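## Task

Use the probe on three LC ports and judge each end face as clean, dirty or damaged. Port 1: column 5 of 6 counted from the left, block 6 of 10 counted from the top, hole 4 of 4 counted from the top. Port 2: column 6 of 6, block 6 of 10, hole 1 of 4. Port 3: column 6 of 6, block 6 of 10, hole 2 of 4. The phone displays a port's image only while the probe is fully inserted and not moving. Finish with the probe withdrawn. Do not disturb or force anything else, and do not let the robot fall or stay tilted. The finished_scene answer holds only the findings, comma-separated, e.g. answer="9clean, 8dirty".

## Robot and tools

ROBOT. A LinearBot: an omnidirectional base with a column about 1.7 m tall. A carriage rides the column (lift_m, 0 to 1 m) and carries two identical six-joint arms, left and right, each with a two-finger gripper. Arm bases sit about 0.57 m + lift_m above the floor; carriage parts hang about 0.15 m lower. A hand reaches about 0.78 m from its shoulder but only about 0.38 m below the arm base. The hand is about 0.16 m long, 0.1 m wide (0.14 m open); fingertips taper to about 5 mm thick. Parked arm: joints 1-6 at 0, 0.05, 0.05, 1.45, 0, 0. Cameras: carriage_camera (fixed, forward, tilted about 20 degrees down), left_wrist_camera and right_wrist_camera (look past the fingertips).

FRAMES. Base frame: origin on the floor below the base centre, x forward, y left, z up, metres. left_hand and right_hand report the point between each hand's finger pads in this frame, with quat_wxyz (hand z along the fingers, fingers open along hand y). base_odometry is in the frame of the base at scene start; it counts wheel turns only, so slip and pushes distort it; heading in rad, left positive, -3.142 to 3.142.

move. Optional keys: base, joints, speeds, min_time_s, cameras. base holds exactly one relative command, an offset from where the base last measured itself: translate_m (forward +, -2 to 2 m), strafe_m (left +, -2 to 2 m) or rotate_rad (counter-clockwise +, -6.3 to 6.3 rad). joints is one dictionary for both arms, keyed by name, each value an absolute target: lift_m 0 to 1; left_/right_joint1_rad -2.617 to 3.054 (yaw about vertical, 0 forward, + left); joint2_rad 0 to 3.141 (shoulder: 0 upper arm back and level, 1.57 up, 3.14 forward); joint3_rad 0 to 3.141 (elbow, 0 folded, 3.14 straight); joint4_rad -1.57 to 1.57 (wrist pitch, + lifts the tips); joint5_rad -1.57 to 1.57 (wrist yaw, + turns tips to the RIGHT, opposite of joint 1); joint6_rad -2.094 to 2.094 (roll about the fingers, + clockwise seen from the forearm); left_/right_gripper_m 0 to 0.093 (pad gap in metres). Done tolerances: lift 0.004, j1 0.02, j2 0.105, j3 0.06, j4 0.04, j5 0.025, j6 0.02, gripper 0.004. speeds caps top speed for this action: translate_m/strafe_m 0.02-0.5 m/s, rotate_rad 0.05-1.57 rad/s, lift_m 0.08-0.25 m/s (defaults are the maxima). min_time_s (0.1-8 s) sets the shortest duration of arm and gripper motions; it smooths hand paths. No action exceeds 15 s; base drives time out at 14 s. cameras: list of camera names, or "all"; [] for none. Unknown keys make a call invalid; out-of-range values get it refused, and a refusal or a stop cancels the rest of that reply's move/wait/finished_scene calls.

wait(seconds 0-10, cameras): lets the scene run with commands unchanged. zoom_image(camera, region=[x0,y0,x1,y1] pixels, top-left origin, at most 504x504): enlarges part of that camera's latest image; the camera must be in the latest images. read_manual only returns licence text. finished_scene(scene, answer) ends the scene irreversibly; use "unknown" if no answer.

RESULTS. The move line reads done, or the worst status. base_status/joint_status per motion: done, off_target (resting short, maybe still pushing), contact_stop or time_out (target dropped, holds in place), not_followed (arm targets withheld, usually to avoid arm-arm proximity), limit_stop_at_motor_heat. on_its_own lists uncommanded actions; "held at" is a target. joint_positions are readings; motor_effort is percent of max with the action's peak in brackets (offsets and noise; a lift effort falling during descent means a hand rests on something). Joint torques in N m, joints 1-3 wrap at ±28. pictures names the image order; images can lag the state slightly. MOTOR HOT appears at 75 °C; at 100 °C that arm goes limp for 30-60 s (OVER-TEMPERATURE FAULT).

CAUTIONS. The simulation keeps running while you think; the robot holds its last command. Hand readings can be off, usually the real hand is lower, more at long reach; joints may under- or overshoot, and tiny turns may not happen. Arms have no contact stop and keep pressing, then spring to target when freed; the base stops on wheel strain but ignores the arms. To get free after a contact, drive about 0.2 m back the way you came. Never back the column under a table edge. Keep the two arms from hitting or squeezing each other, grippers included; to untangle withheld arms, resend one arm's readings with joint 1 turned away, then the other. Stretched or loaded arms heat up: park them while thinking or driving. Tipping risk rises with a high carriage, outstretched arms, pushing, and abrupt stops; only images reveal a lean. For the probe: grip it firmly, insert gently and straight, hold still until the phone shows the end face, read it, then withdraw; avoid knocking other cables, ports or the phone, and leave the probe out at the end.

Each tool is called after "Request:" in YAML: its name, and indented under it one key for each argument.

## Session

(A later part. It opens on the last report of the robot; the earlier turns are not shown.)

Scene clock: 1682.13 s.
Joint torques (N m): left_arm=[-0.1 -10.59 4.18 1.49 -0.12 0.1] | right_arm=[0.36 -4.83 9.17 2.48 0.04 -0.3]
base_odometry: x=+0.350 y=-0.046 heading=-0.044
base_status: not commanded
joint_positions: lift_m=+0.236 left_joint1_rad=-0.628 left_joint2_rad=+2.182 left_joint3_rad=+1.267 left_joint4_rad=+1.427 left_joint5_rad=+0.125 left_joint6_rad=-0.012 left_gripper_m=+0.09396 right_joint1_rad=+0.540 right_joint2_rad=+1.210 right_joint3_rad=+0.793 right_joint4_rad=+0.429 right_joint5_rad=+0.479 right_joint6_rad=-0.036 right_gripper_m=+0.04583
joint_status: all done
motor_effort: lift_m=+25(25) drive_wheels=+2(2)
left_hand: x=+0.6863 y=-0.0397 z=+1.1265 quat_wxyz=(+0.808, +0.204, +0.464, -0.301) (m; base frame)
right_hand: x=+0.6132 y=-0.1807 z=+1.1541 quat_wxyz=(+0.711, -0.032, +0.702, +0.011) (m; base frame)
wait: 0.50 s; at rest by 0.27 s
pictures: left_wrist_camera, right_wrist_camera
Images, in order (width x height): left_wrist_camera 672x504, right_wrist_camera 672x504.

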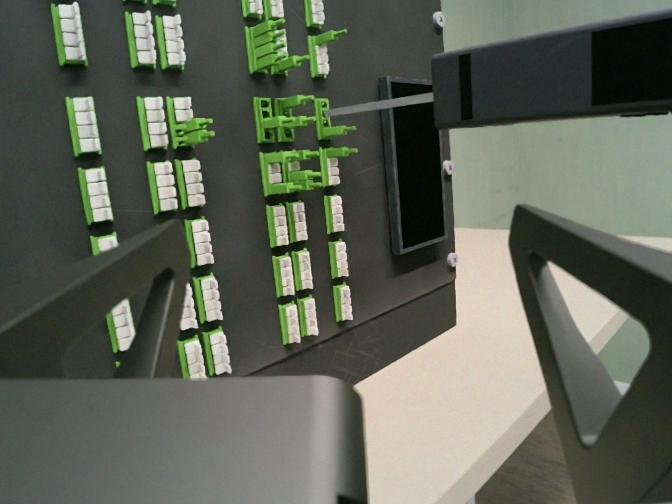

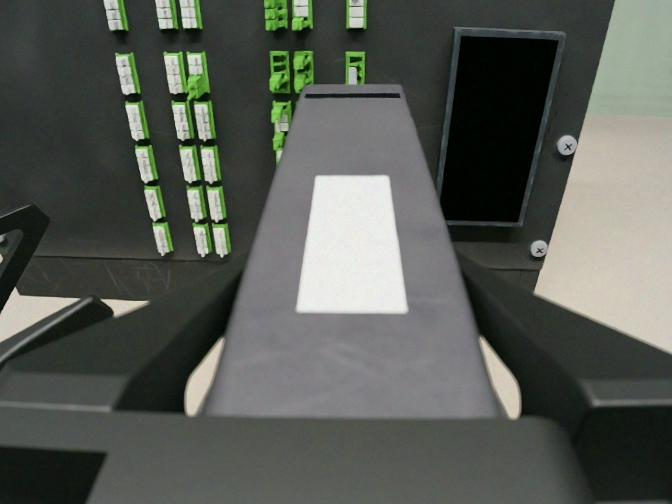

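Request:
move:
  joints: {"right_joint1_rad":0.519,"lift_m":0.2353}
  min_time_s: 1
  cameras: []

Request:
move:
  joints: {"right_joint1_rad":0.5463}
  min_time_s: 2
  cameras: []

Request:
move:
  joints: {"right_joint1_rad":0.5385}
  min_time_s: 0.5
  cameras: ["left_wrist_camera","right_wrist_camera"]

Request:
zoom_image:
  camera: "right_wrist_camera"
  region: [342, 46, 366, 70]

Request:
move:
  base: {"translate_m":0.0025}
  speeds: {"translate_m":0.02}
  cameras: ["left_wrist_camera","right_wrist_camera"]

Request:
zoom_image:
  camera: "right_wrist_camera"
  region: [342, 46, 366, 70]

Request:
zoom_image:
  camera: "left_wrist_camera"
  region: [305, 88, 345, 128]

Request:
move:
  base: {"translate_m":0.001}
  speeds: {"translate_m":0.02}
  cameras: ["left_wrist_camera","right_wrist_camera"]

Request:
zoom_image:
  camera: "right_wrist_camera"
  region: [342, 46, 366, 70]

Request:
zoom_image:
  camera: "left_wrist_camera"
  region: [305, 88, 345, 128]

Scene clock: 1705.80 s.
Joint torques (N m): left_arm=[-0.13 -10.52 4.18 1.51 -0.13 0.06] | right_arm=[-0.38 -4.94 9.22 2.45 0.06 -0.29]
move: done
base_odometry: x=+0.350 y=-0.046 heading=-0.044
base_status: not commanded
joint_positions: lift_m=+0.236 left_joint1_rad=-0.628 left_joint2_rad=+2.182 left_joint3_rad=+1.267 left_joint4_rad=+1.427 left_joint5_rad=+0.125 left_joint6_rad=-0.012 left_gripper_m=+0.09396 right_joint1_rad=+0.526 right_joint2_rad=+1.210 right_joint3_rad=+0.793 right_joint4_rad=+0.429 right_joint5_rad=+0.479 right_joint6_rad=-0.036 right_gripper_m=+0.04583
joint_status: all done
motor_effort: lift_m=+25(25) drive_wheels=+2(2)
left_hand: x=+0.6863 y=-0.0397 z=+1.1263 quat_wxyz=(+0.808, +0.204, +0.464, -0.301) (m; base frame)
right_hand: x=+0.6151 y=-0.1862 z=+1.1540 quat_wxyz=(+0.711, -0.027, +0.702, +0.006) (m; base frame)
pictures: none
No camera images: "cameras" was empty.

Scene clock: 1708.10 s.
Joint torques (N m): left_arm=[0.03 -10.69 4.29 1.54 -0.13 0.1] | right_arm=[0.85 -4.93 9.26 2.45 0.06 -0.32]
move: done
base_odometry: x=+0.350 y=-0.046 heading=-0.044
base_status: not commanded
joint_positions: lift_m=+0.236 left_joint1_rad=-0.628 left_joint2_rad=+2.182 left_joint3_rad=+1.267 left_joint4_rad=+1.427 left_joint5_rad=+0.125 left_joint6_rad=-0.012 left_gripper_m=+0.09396 right_joint1_rad=+0.539 right_joint2_rad=+1.210 right_joint3_rad=+0.793 right_joint4_rad=+0.429 right_joint5_rad=+0.479 right_joint6_rad=-0.036 right_gripper_m=+0.04583
joint_status: all done
motor_effort: lift_m=+25(25) drive_wheels=+2(2)
left_hand: x=+0.6863 y=-0.0397 z=+1.1263 quat_wxyz=(+0.808, +0.204, +0.464, -0.301) (m; base frame)
right_hand: x=+0.6134 y=-0.1813 z=+1.1540 quat_wxyz=(+0.711, -0.031, +0.702, +0.011) (m; base frame)
pictures: none
No camera images: "cameras" was empty.

Scene clock: 1708.90 s.
Joint torques (N m): left_arm=[0.02 -10.54 4.31 1.5 -0.13 0.09] | right_arm=[0.27 -4.77 9.21 2.47 0.02 -0.31]
move: done
base_odometry: x=+0.350 y=-0.046 heading=-0.044
base_status: not commanded
joint_positions: lift_m=+0.236 left_joint1_rad=-0.628 left_joint2_rad=+2.182 left_joint3_rad=+1.267 left_joint4_rad=+1.427 left_joint5_rad=+0.125 left_joint6_rad=-0.012 left_gripper_m=+0.09396 right_joint1_rad=+0.539 right_joint2_rad=+1.210 right_joint3_rad=+0.793 right_joint4_rad=+0.429 right_joint5_rad=+0.479 right_joint6_rad=-0.036 right_gripper_m=+0.04583
joint_status: all done
motor_effort: lift_m=+25(25) drive_wheels=+2(2)
left_hand: x=+0.6863 y=-0.0397 z=+1.1263 quat_wxyz=(+0.808, +0.204, +0.464, -0.301) (m; base frame)
right_hand: x=+0.6134 y=-0.1813 z=+1.1540 quat_wxyz=(+0.711, -0.031, +0.702, +0.011) (m; base frame)
pictures: left_wrist_camera, right_wrist_camera
Images, in order (width x height): left_wrist_camera 672x504, right_wrist_camera 672x504.

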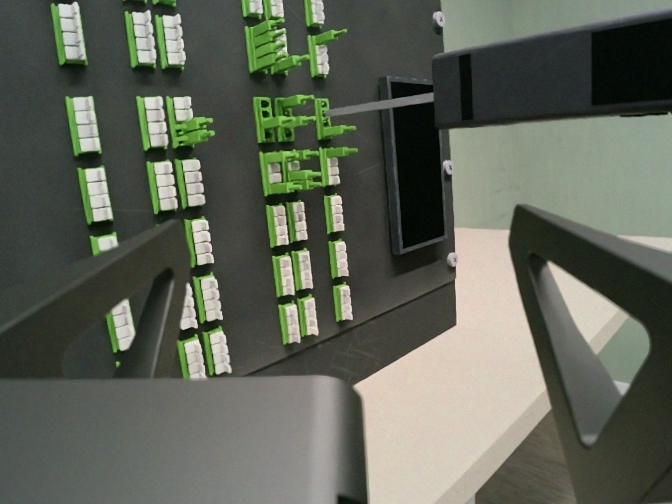

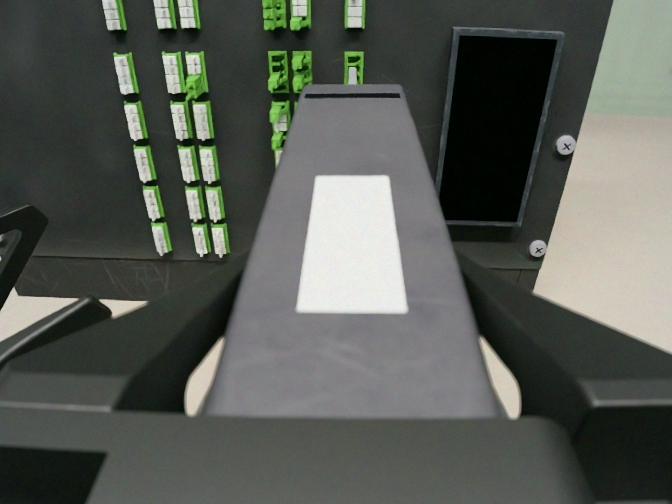

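Scaled by 21.000 from the camera's 672x504 image, which has a finer 960x720 frame.

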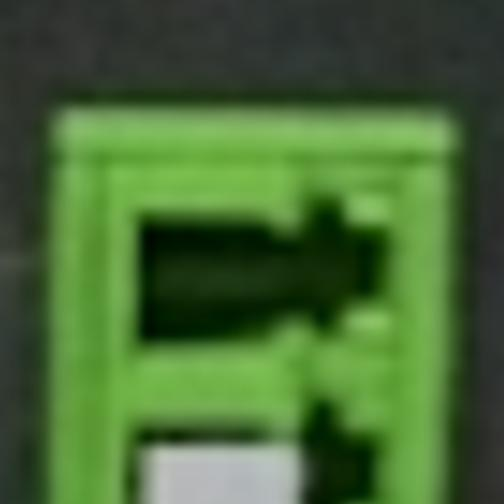

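Scene clock: 1709.50 s.
Joint torques (N m): left_arm=[-0.16 -10.56 4.25 1.5 -0.1 0.06] | right_arm=[0.4 -4.94 9.28 2.44 0.01 -0.32]
move: done
base_odometry: x=+0.353 y=-0.046 heading=-0.044
base_status: done
joint_positions: lift_m=+0.236 left_joint1_rad=-0.628 left_joint2_rad=+2.182 left_joint3_rad=+1.267 left_joint4_rad=+1.426 left_joint5_rad=+0.125 left_joint6_rad=-0.012 left_gripper_m=+0.09396 right_joint1_rad=+0.539 right_joint2_rad=+1.210 right_joint3_rad=+0.793 right_joint4_rad=+0.430 right_joint5_rad=+0.481 right_joint6_rad=-0.036 right_gripper_m=+0.04583
joint_status: not commanded
motor_effort: lift_m=+25(25) drive_wheels=+3(9)
left_hand: x=+0.6863 y=-0.0397 z=+1.1262 quat_wxyz=(+0.807, +0.204, +0.465, -0.301) (m; base frame)
right_hand: x=+0.6133 y=-0.1813 z=+1.1540 quat_wxyz=(+0.711, -0.031, +0.702, +0.010) (m; base frame)
pictures: left_wrist_camera, right_wrist_camera
Images, in order (width x height): left_wrist_camera 672x504, right_wrist_camera 672x504.

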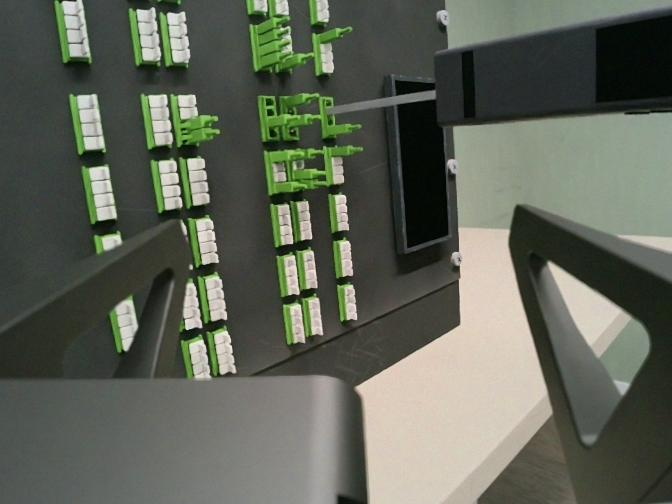

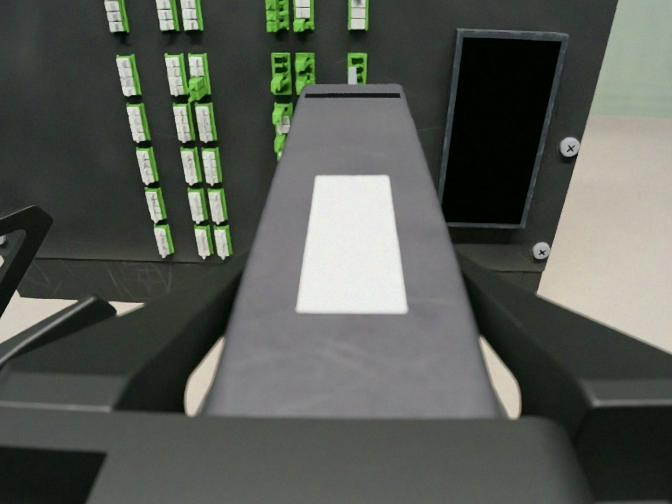

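Scaled by 21.000 from the camera's 672x504 image, which has a finer 960x720 frame.

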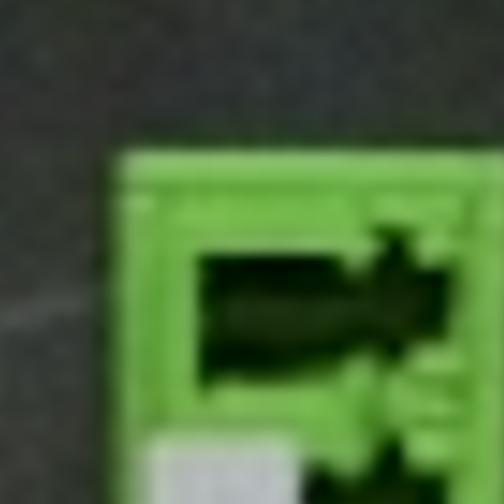

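Scaled by 12.600 from the camera's 672x504 image, which has a finer 960x720 frame.

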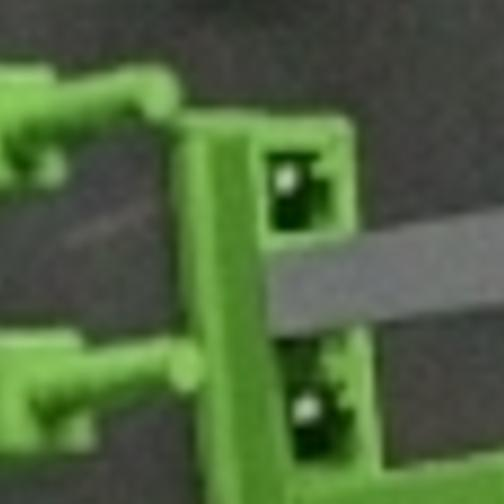

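Scene clock: 1709.93 s.
Joint torques (N m): left_arm=[-0.16 -10.61 4.11 1.47 -0.12 0.05] | right_arm=[-0.12 -4.88 9.29 2.49 -0.09 -0.3]
move: done
base_odometry: x=+0.354 y=-0.046 heading=-0.044
base_status: done
joint_positions: lift_m=+0.236 left_joint1_rad=-0.628 left_joint2_rad=+2.182 left_joint3_rad=+1.267 left_joint4_rad=+1.427 left_joint5_rad=+0.125 left_joint6_rad=-0.012 left_gripper_m=+0.09396 right_joint1_rad=+0.544 right_joint2_rad=+1.208 right_joint3_rad=+0.793 right_joint4_rad=+0.429 right_joint5_rad=+0.486 right_joint6_rad=-0.036 right_gripper_m=+0.04583
joint_status: not commanded
motor_effort: lift_m=+25(25) drive_wheels=+3(10)
left_hand: x=+0.6863 y=-0.0397 z=+1.1263 quat_wxyz=(+0.808, +0.204, +0.464, -0.301) (m; base frame)
right_hand: x=+0.6125 y=-0.1807 z=+1.1544 quat_wxyz=(+0.711, -0.030, +0.702, +0.010) (m; base frame)
pictures: left_wrist_camera, right_wrist_camera
Images, in order (width x height): left_wrist_camera 672x504, right_wrist_camera 672x504.

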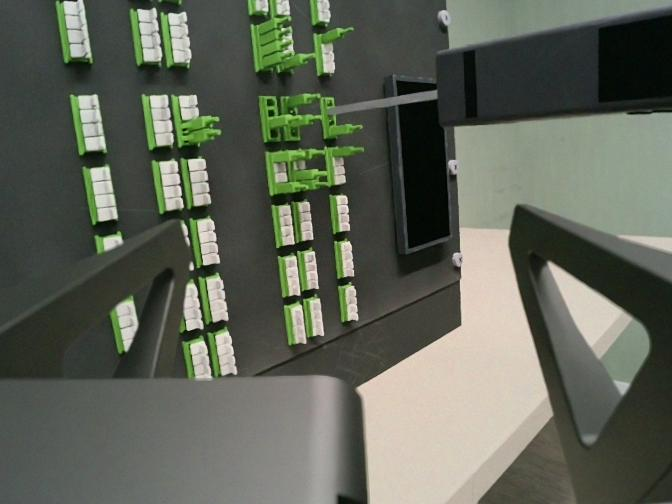

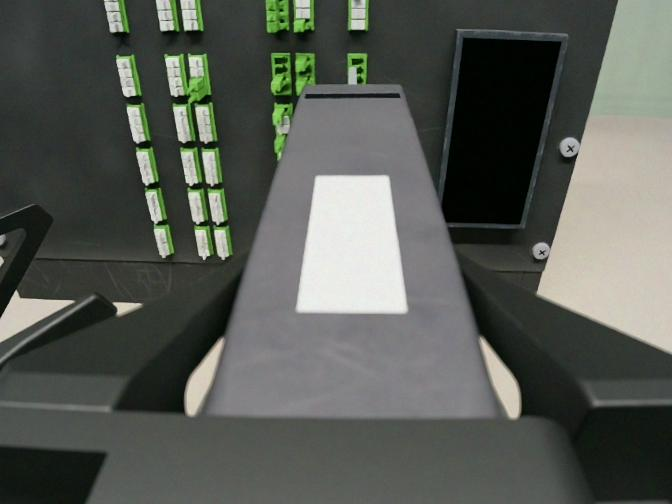

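Scaled by 21.000 from the camera's 672x504 image, which has a finer 960x720 frame.

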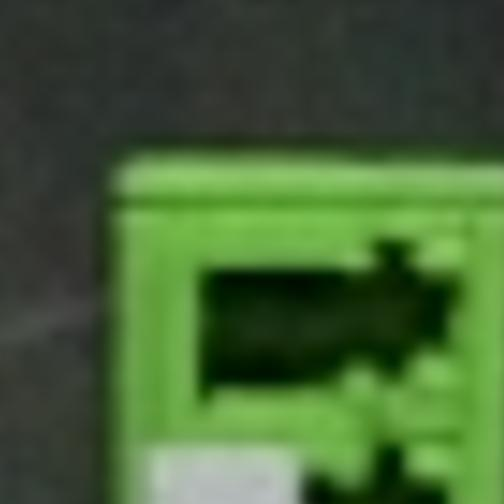

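Scaled by 12.600 from the camera's 672x504 image, which has a finer 960x720 frame.

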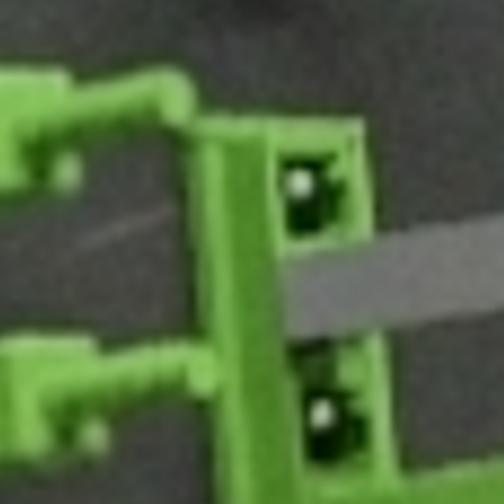

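Request:
move:
  base: {"translate_m":-0.004}
  speeds: {"translate_m":0.02}
  joints: {"right_joint5_rad":0.473}
  cameras: []

Request:
move:
  joints: {"right_joint1_rad":0.520}
  min_time_s: 1
  cameras: []

Request:
move:
  joints: {"right_joint1_rad":0.5472}
  min_time_s: 2
  cameras: []

Request:
move:
  joints: {"right_joint1_rad":0.534}
  min_time_s: 0.5
  cameras: ["left_wrist_camera","right_wrist_camera"]

Request:
zoom_image:
  camera: "right_wrist_camera"
  region: [342, 46, 366, 70]

Request:
zoom_image:
  camera: "left_wrist_camera"
  region: [305, 88, 345, 128]

Scene clock: 1737.87 s.
Joint torques (N m): left_arm=[-0.12 -10.61 4.4 1.54 -0.11 0.08] | right_arm=[-0.17 -4.7 9.14 2.49 -0.03 -0.29]
move: done
base_odometry: x=+0.350 y=-0.046 heading=-0.044
base_status: done
joint_positions: lift_m=+0.236 left_joint1_rad=-0.628 left_joint2_rad=+2.182 left_joint3_rad=+1.267 left_joint4_rad=+1.427 left_joint5_rad=+0.125 left_joint6_rad=-0.012 left_gripper_m=+0.09396 right_joint1_rad=+0.544 right_joint2_rad=+1.208 right_joint3_rad=+0.793 right_joint4_rad=+0.429 right_joint5_rad=+0.480 right_joint6_rad=-0.036 right_gripper_m=+0.04583
joint_status: all done
motor_effort: lift_m=+25(25) drive_wheels=+3(6)
left_hand: x=+0.6863 y=-0.0397 z=+1.1263 quat_wxyz=(+0.808, +0.204, +0.464, -0.301) (m; base frame)
right_hand: x=+0.6124 y=-0.1798 z=+1.1544 quat_wxyz=(+0.711, -0.033, +0.702, +0.012) (m; base frame)
pictures: none
No camera images: "cameras" was empty.

Scene clock: 1739.17 s.
Joint torques (N m): left_arm=[-0.14 -10.51 4.3 1.52 -0.13 0.06] | right_arm=[-0.38 -4.71 9.2 2.48 -0.05 -0.32]
move: done
base_odometry: x=+0.350 y=-0.046 heading=-0.044
base_status: not commanded
joint_positions: lift_m=+0.236 left_joint1_rad=-0.628 left_joint2_rad=+2.182 left_joint3_rad=+1.267 left_joint4_rad=+1.427 left_joint5_rad=+0.125 left_joint6_rad=-0.012 left_gripper_m=+0.09396 right_joint1_rad=+0.528 right_joint2_rad=+1.208 right_joint3_rad=+0.793 right_joint4_rad=+0.429 right_joint5_rad=+0.480 right_joint6_rad=-0.036 right_gripper_m=+0.04583
joint_status: all done
motor_effort: lift_m=+25(25) drive_wheels=+3(3)
left_hand: x=+0.6863 y=-0.0397 z=+1.1263 quat_wxyz=(+0.808, +0.204, +0.464, -0.301) (m; base frame)
right_hand: x=+0.6146 y=-0.1859 z=+1.1544 quat_wxyz=(+0.712, -0.027, +0.702, +0.007) (m; base frame)
pictures: none
No camera images: "cameras" was empty.

Scene clock: 1741.47 s.
Joint torques (N m): left_arm=[-0.03 -10.61 4.29 1.49 -0.15 0.05] | right_arm=[0.91 -4.71 9.25 2.43 -0.03 -0.32]
move: done
base_odometry: x=+0.350 y=-0.046 heading=-0.044
base_status: not commanded
joint_positions: lift_m=+0.236 left_joint1_rad=-0.628 left_joint2_rad=+2.182 left_joint3_rad=+1.267 left_joint4_rad=+1.427 left_joint5_rad=+0.125 left_joint6_rad=-0.012 left_gripper_m=+0.09396 right_joint1_rad=+0.539 right_joint2_rad=+1.208 right_joint3_rad=+0.793 right_joint4_rad=+0.429 right_joint5_rad=+0.480 right_joint6_rad=-0.036 right_gripper_m=+0.04583
joint_status: all done
motor_effort: lift_m=+25(25) drive_wheels=+3(3)
left_hand: x=+0.6863 y=-0.0397 z=+1.1263 quat_wxyz=(+0.808, +0.204, +0.464, -0.301) (m; base frame)
right_hand: x=+0.6130 y=-0.1813 z=+1.1544 quat_wxyz=(+0.711, -0.031, +0.702, +0.011) (m; base frame)
pictures: none
No camera images: "cameras" was empty.

Scene clock: 1742.27 s.
Joint torques (N m): left_arm=[-0.17 -10.59 4.22 1.53 -0.12 0.08] | right_arm=[-0.2 -4.78 9.31 2.44 -0.05 -0.33]
move: done
base_odometry: x=+0.350 y=-0.046 heading=-0.044
base_status: not commanded
joint_positions: lift_m=+0.236 left_joint1_rad=-0.628 left_joint2_rad=+2.182 left_joint3_rad=+1.267 left_joint4_rad=+1.427 left_joint5_rad=+0.125 left_joint6_rad=-0.012 left_gripper_m=+0.09396 right_joint1_rad=+0.539 right_joint2_rad=+1.208 right_joint3_rad=+0.793 right_joint4_rad=+0.429 right_joint5_rad=+0.480 right_joint6_rad=-0.036 right_gripper_m=+0.04583
joint_status: all done
motor_effort: lift_m=+25(25) drive_wheels=+3(3)
left_hand: x=+0.6863 y=-0.0397 z=+1.1263 quat_wxyz=(+0.808, +0.204, +0.464, -0.301) (m; base frame)
right_hand: x=+0.6130 y=-0.1813 z=+1.1544 quat_wxyz=(+0.711, -0.031, +0.702, +0.011) (m; base frame)
pictures: left_wrist_camera, right_wrist_camera
Images, in order (width x height): left_wrist_camera 672x504, right_wrist_camera 672x504.

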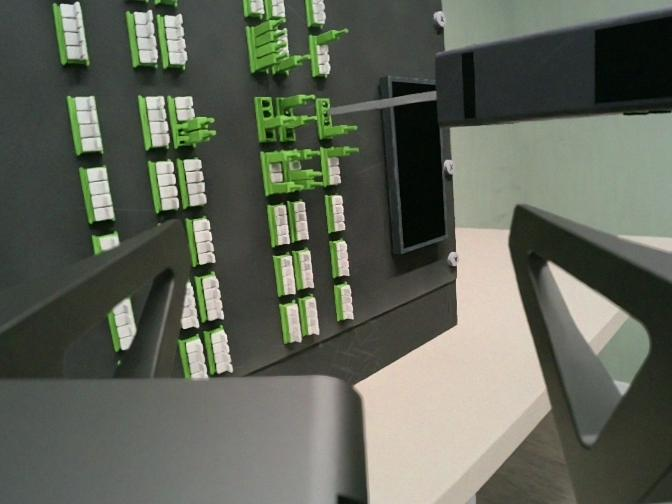

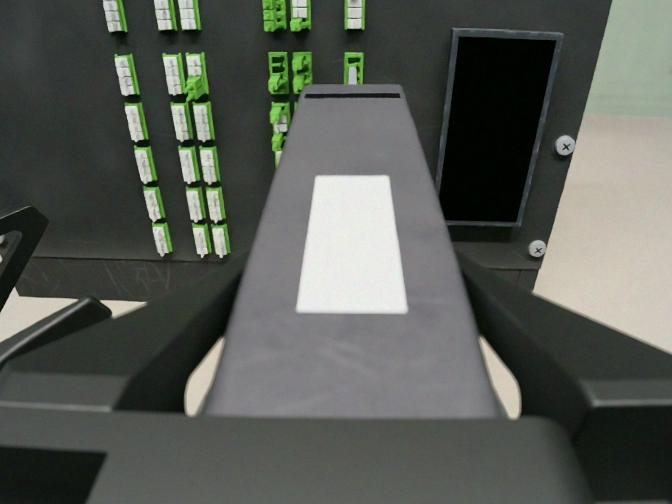

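Scaled by 21.000 from the camera's 672x504 image, which has a finer 960x720 frame.

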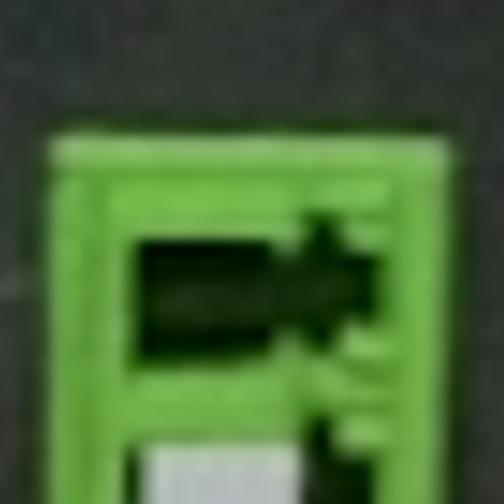

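Scaled by 12.600 from the camera's 672x504 image, which has a finer 960x720 frame.

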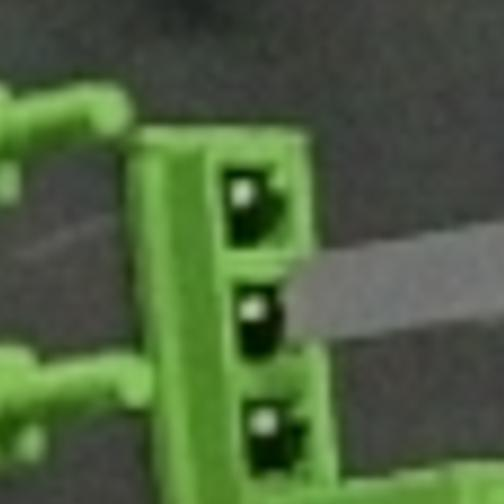

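Request:
move:
  joints: {"lift_m":0.2348}
  cameras: []

Request:
move:
  base: {"translate_m":0.002}
  speeds: {"translate_m":0.02}
  cameras: ["left_wrist_camera","right_wrist_camera"]

Request:
zoom_image:
  camera: "right_wrist_camera"
  region: [342, 46, 366, 70]

Request:
zoom_image:
  camera: "left_wrist_camera"
  region: [305, 88, 345, 128]

Request:
move:
  base: {"translate_m":0.0008}
  speeds: {"translate_m":0.02}
  cameras: ["left_wrist_camera","right_wrist_camera"]

Request:
zoom_image:
  camera: "right_wrist_camera"
  region: [342, 46, 366, 70]

Request:
zoom_image:
  camera: "left_wrist_camera"
  region: [305, 88, 345, 128]

Scene clock: 1756.47 s.
Joint torques (N m): left_arm=[-0.18 -10.65 4.26 1.46 -0.14 0.03] | right_arm=[-0.12 -4.67 9.14 2.46 -0.05 -0.3]
move: done
base_odometry: x=+0.350 y=-0.046 heading=-0.044
base_status: not commanded
joint_positions: lift_m=+0.235 left_joint1_rad=-0.628 left_joint2_rad=+2.182 left_joint3_rad=+1.267 left_joint4_rad=+1.426 left_joint5_rad=+0.125 left_joint6_rad=-0.012 left_gripper_m=+0.09396 right_joint1_rad=+0.539 right_joint2_rad=+1.208 right_joint3_rad=+0.793 right_joint4_rad=+0.429 right_joint5_rad=+0.480 right_joint6_rad=-0.036 right_gripper_m=+0.04583
joint_status: all done
motor_effort: lift_m=+25(26) drive_wheels=+3(3)
left_hand: x=+0.6863 y=-0.0397 z=+1.1257 quat_wxyz=(+0.807, +0.204, +0.465, -0.301) (m; base frame)
right_hand: x=+0.6130 y=-0.1813 z=+1.1540 quat_wxyz=(+0.712, -0.031, +0.702, +0.011) (m; base frame)
pictures: none
No camera images: "cameras" was empty.

Scene clock: 1757.13 s.
Joint torques (N m): left_arm=[-0.18 -10.47 4.15 1.53 -0.14 0.08] | right_arm=[-0.29 -4.85 9.32 2.47 -0.07 -0.33]
move: done
base_odometry: x=+0.352 y=-0.046 heading=-0.044
base_status: done
joint_positions: lift_m=+0.235 left_joint1_rad=-0.628 left_joint2_rad=+2.182 left_joint3_rad=+1.267 left_joint4_rad=+1.427 left_joint5_rad=+0.125 left_joint6_rad=-0.012 left_gripper_m=+0.09396 right_joint1_rad=+0.539 right_joint2_rad=+1.209 right_joint3_rad=+0.793 right_joint4_rad=+0.430 right_joint5_rad=+0.479 right_joint6_rad=-0.036 right_gripper_m=+0.04583
joint_status: not commanded
motor_effort: lift_m=+25(25) drive_wheels=+2(11)
left_hand: x=+0.6863 y=-0.0397 z=+1.1257 quat_wxyz=(+0.808, +0.204, +0.464, -0.301) (m; base frame)
right_hand: x=+0.6132 y=-0.1811 z=+1.1536 quat_wxyz=(+0.711, -0.032, +0.702, +0.011) (m; base frame)
pictures: left_wrist_camera, right_wrist_camera
Images, in order (width x height): left_wrist_camera 672x504, right_wrist_camera 672x504.

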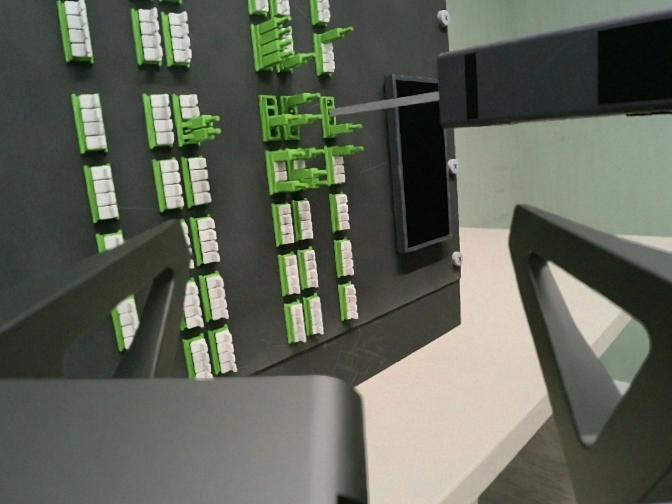

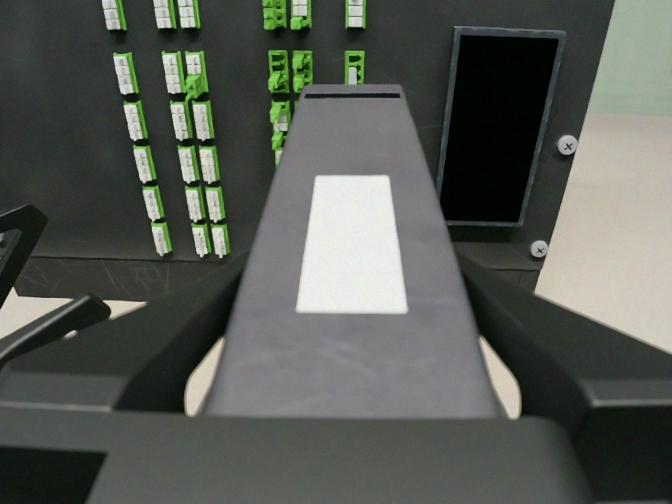

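Scaled by 21.000 from the camera's 672x504 image, which has a finer 960x720 frame.

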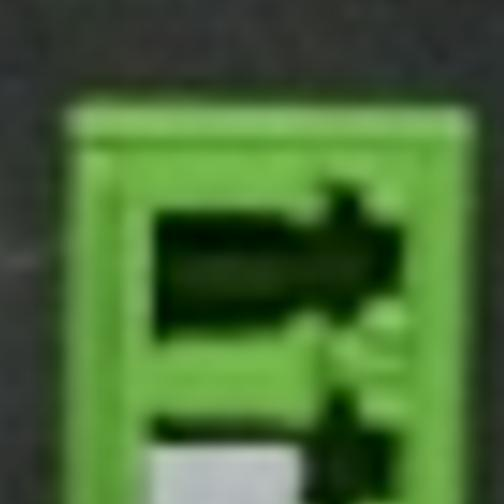

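Scaled by 12.600 from the camera's 672x504 image, which has a finer 960x720 frame.

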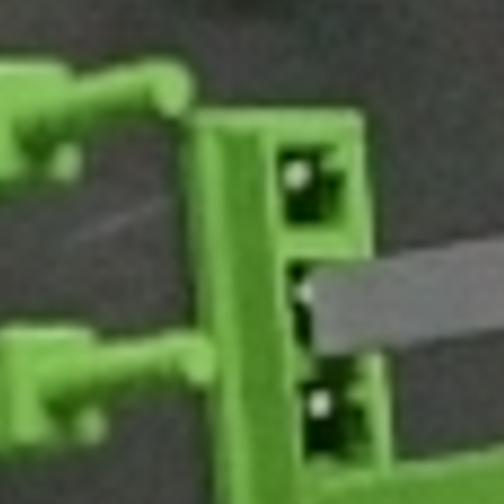

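Scene clock: 1757.57 s.
Joint torques (N m): left_arm=[-0.06 -10.65 4.37 1.55 -0.15 0.07] | right_arm=[-0.28 -4.81 9.17 2.44 -0.05 -0.29]
move: done
base_odometry: x=+0.352 y=-0.046 heading=-0.044
base_status: done
joint_positions: lift_m=+0.235 left_joint1_rad=-0.628 left_joint2_rad=+2.182 left_joint3_rad=+1.267 left_joint4_rad=+1.427 left_joint5_rad=+0.125 left_joint6_rad=-0.012 left_gripper_m=+0.09396 right_joint1_rad=+0.539 right_joint2_rad=+1.209 right_joint3_rad=+0.793 right_joint4_rad=+0.430 right_joint5_rad=+0.479 right_joint6_rad=-0.036 right_gripper_m=+0.04583
joint_status: not commanded
motor_effort: lift_m=+25(25) drive_wheels=+2(7)
left_hand: x=+0.6863 y=-0.0396 z=+1.1258 quat_wxyz=(+0.808, +0.204, +0.464, -0.301) (m; base frame)
right_hand: x=+0.6132 y=-0.1811 z=+1.1536 quat_wxyz=(+0.711, -0.031, +0.702, +0.011) (m; base frame)
pictures: left_wrist_camera, right_wrist_camera
Images, in order (width x height): left_wrist_camera 672x504, right_wrist_camera 672x504.

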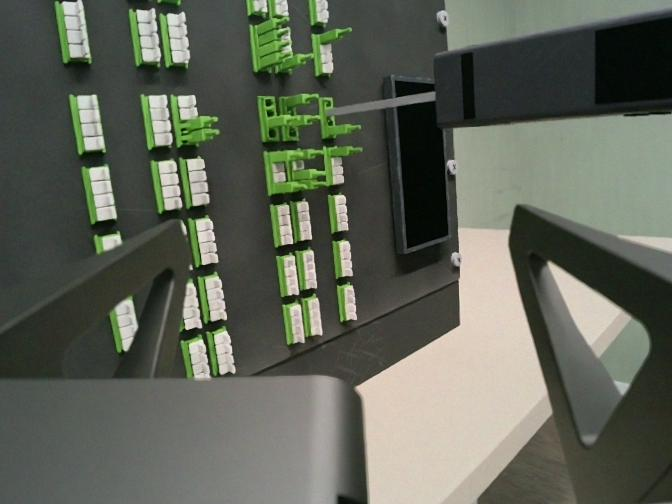

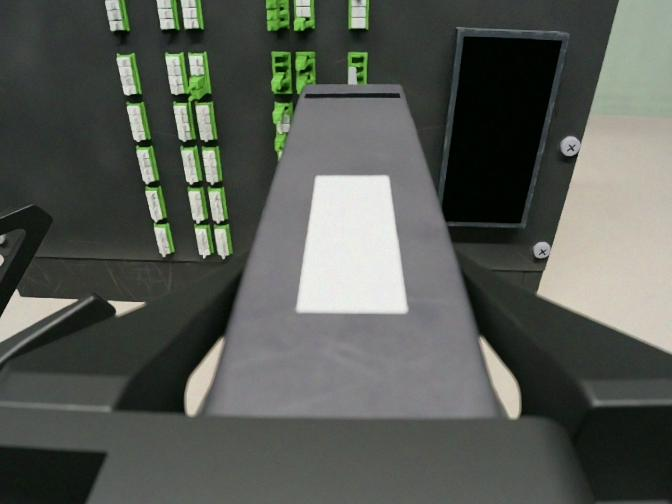

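Scaled by 21.000 from the camera's 672x504 image, which has a finer 960x720 frame.

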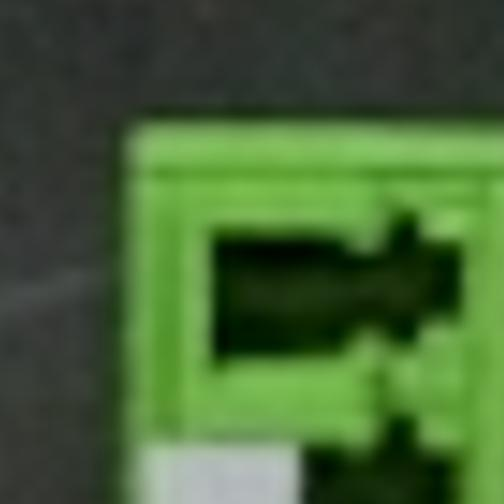

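Scaled by 12.600 from the camera's 672x504 image, which has a finer 960x720 frame.

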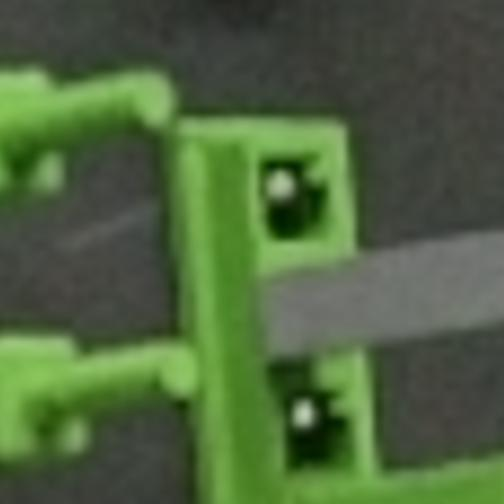

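Request:
wait:
  seconds: 0.5
  cameras: ["left_wrist_camera","right_wrist_camera"]

Request:
zoom_image:
  camera: "right_wrist_camera"
  region: [342, 46, 366, 70]

Request:
zoom_image:
  camera: "left_wrist_camera"
  region: [305, 88, 345, 128]

Scene clock: 1764.97 s.
Joint torques (N m): left_arm=[-0.09 -10.55 4.14 1.51 -0.16 0.04] | right_arm=[-0.29 -4.78 9.25 2.48 -0.08 -0.28]
base_odometry: x=+0.352 y=-0.046 heading=-0.044
base_status: done
joint_positions: lift_m=+0.235 left_joint1_rad=-0.628 left_joint2_rad=+2.182 left_joint3_rad=+1.267 left_joint4_rad=+1.427 left_joint5_rad=+0.125 left_joint6_rad=-0.012 left_gripper_m=+0.09396 right_joint1_rad=+0.539 right_joint2_rad=+1.209 right_joint3_rad=+0.793 right_joint4_rad=+0.430 right_joint5_rad=+0.479 right_joint6_rad=-0.036 right_gripper_m=+0.04583
joint_status: not commanded
motor_effort: lift_m=+25(25) drive_wheels=+2(7)
left_hand: x=+0.6863 y=-0.0396 z=+1.1258 quat_wxyz=(+0.808, +0.204, +0.464, -0.301) (m; base frame)
right_hand: x=+0.6132 y=-0.1811 z=+1.1536 quat_wxyz=(+0.711, -0.031, +0.702, +0.011) (m; base frame)
wait: 0.50 s; at rest from the start
pictures: left_wrist_camera, right_wrist_camera
Images, in order (width x height): left_wrist_camera 672x504, right_wrist_camera 672x504.

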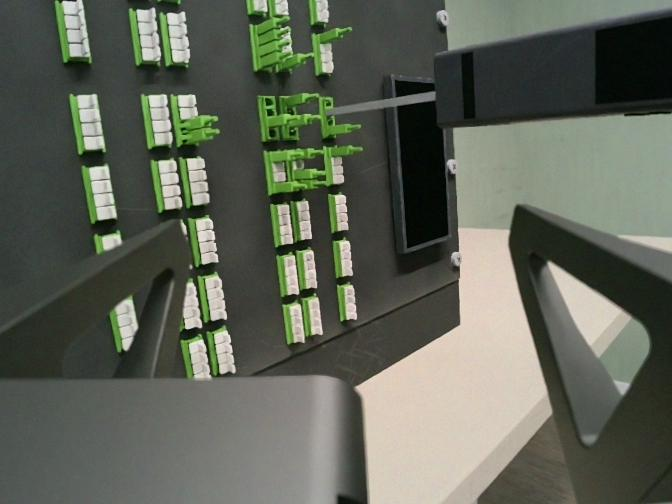

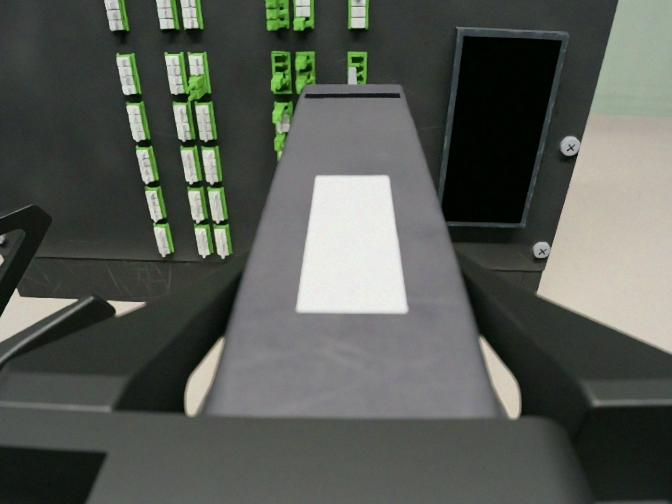

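Scaled by 21.000 from the camera's 672x504 image, which has a finer 960x720 frame.

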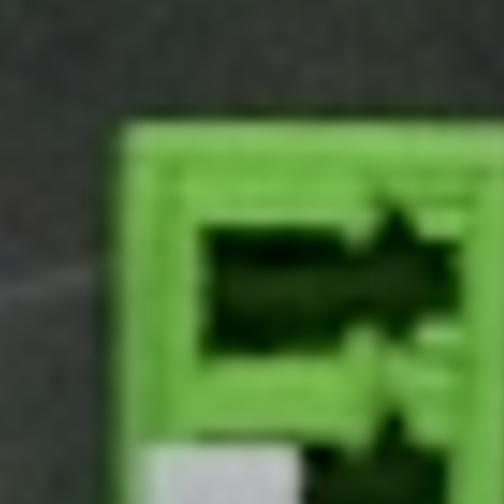

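Scaled by 12.600 from the camera's 672x504 image, which has a finer 960x720 frame.

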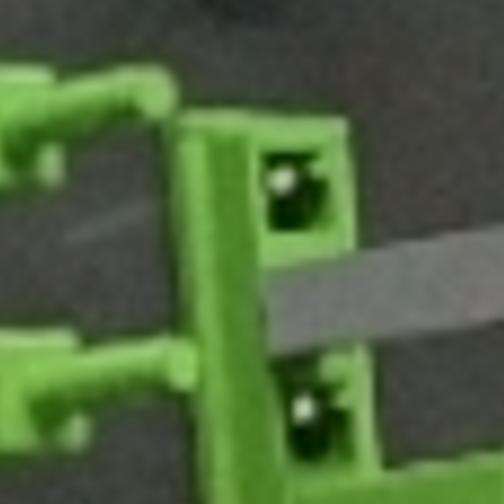

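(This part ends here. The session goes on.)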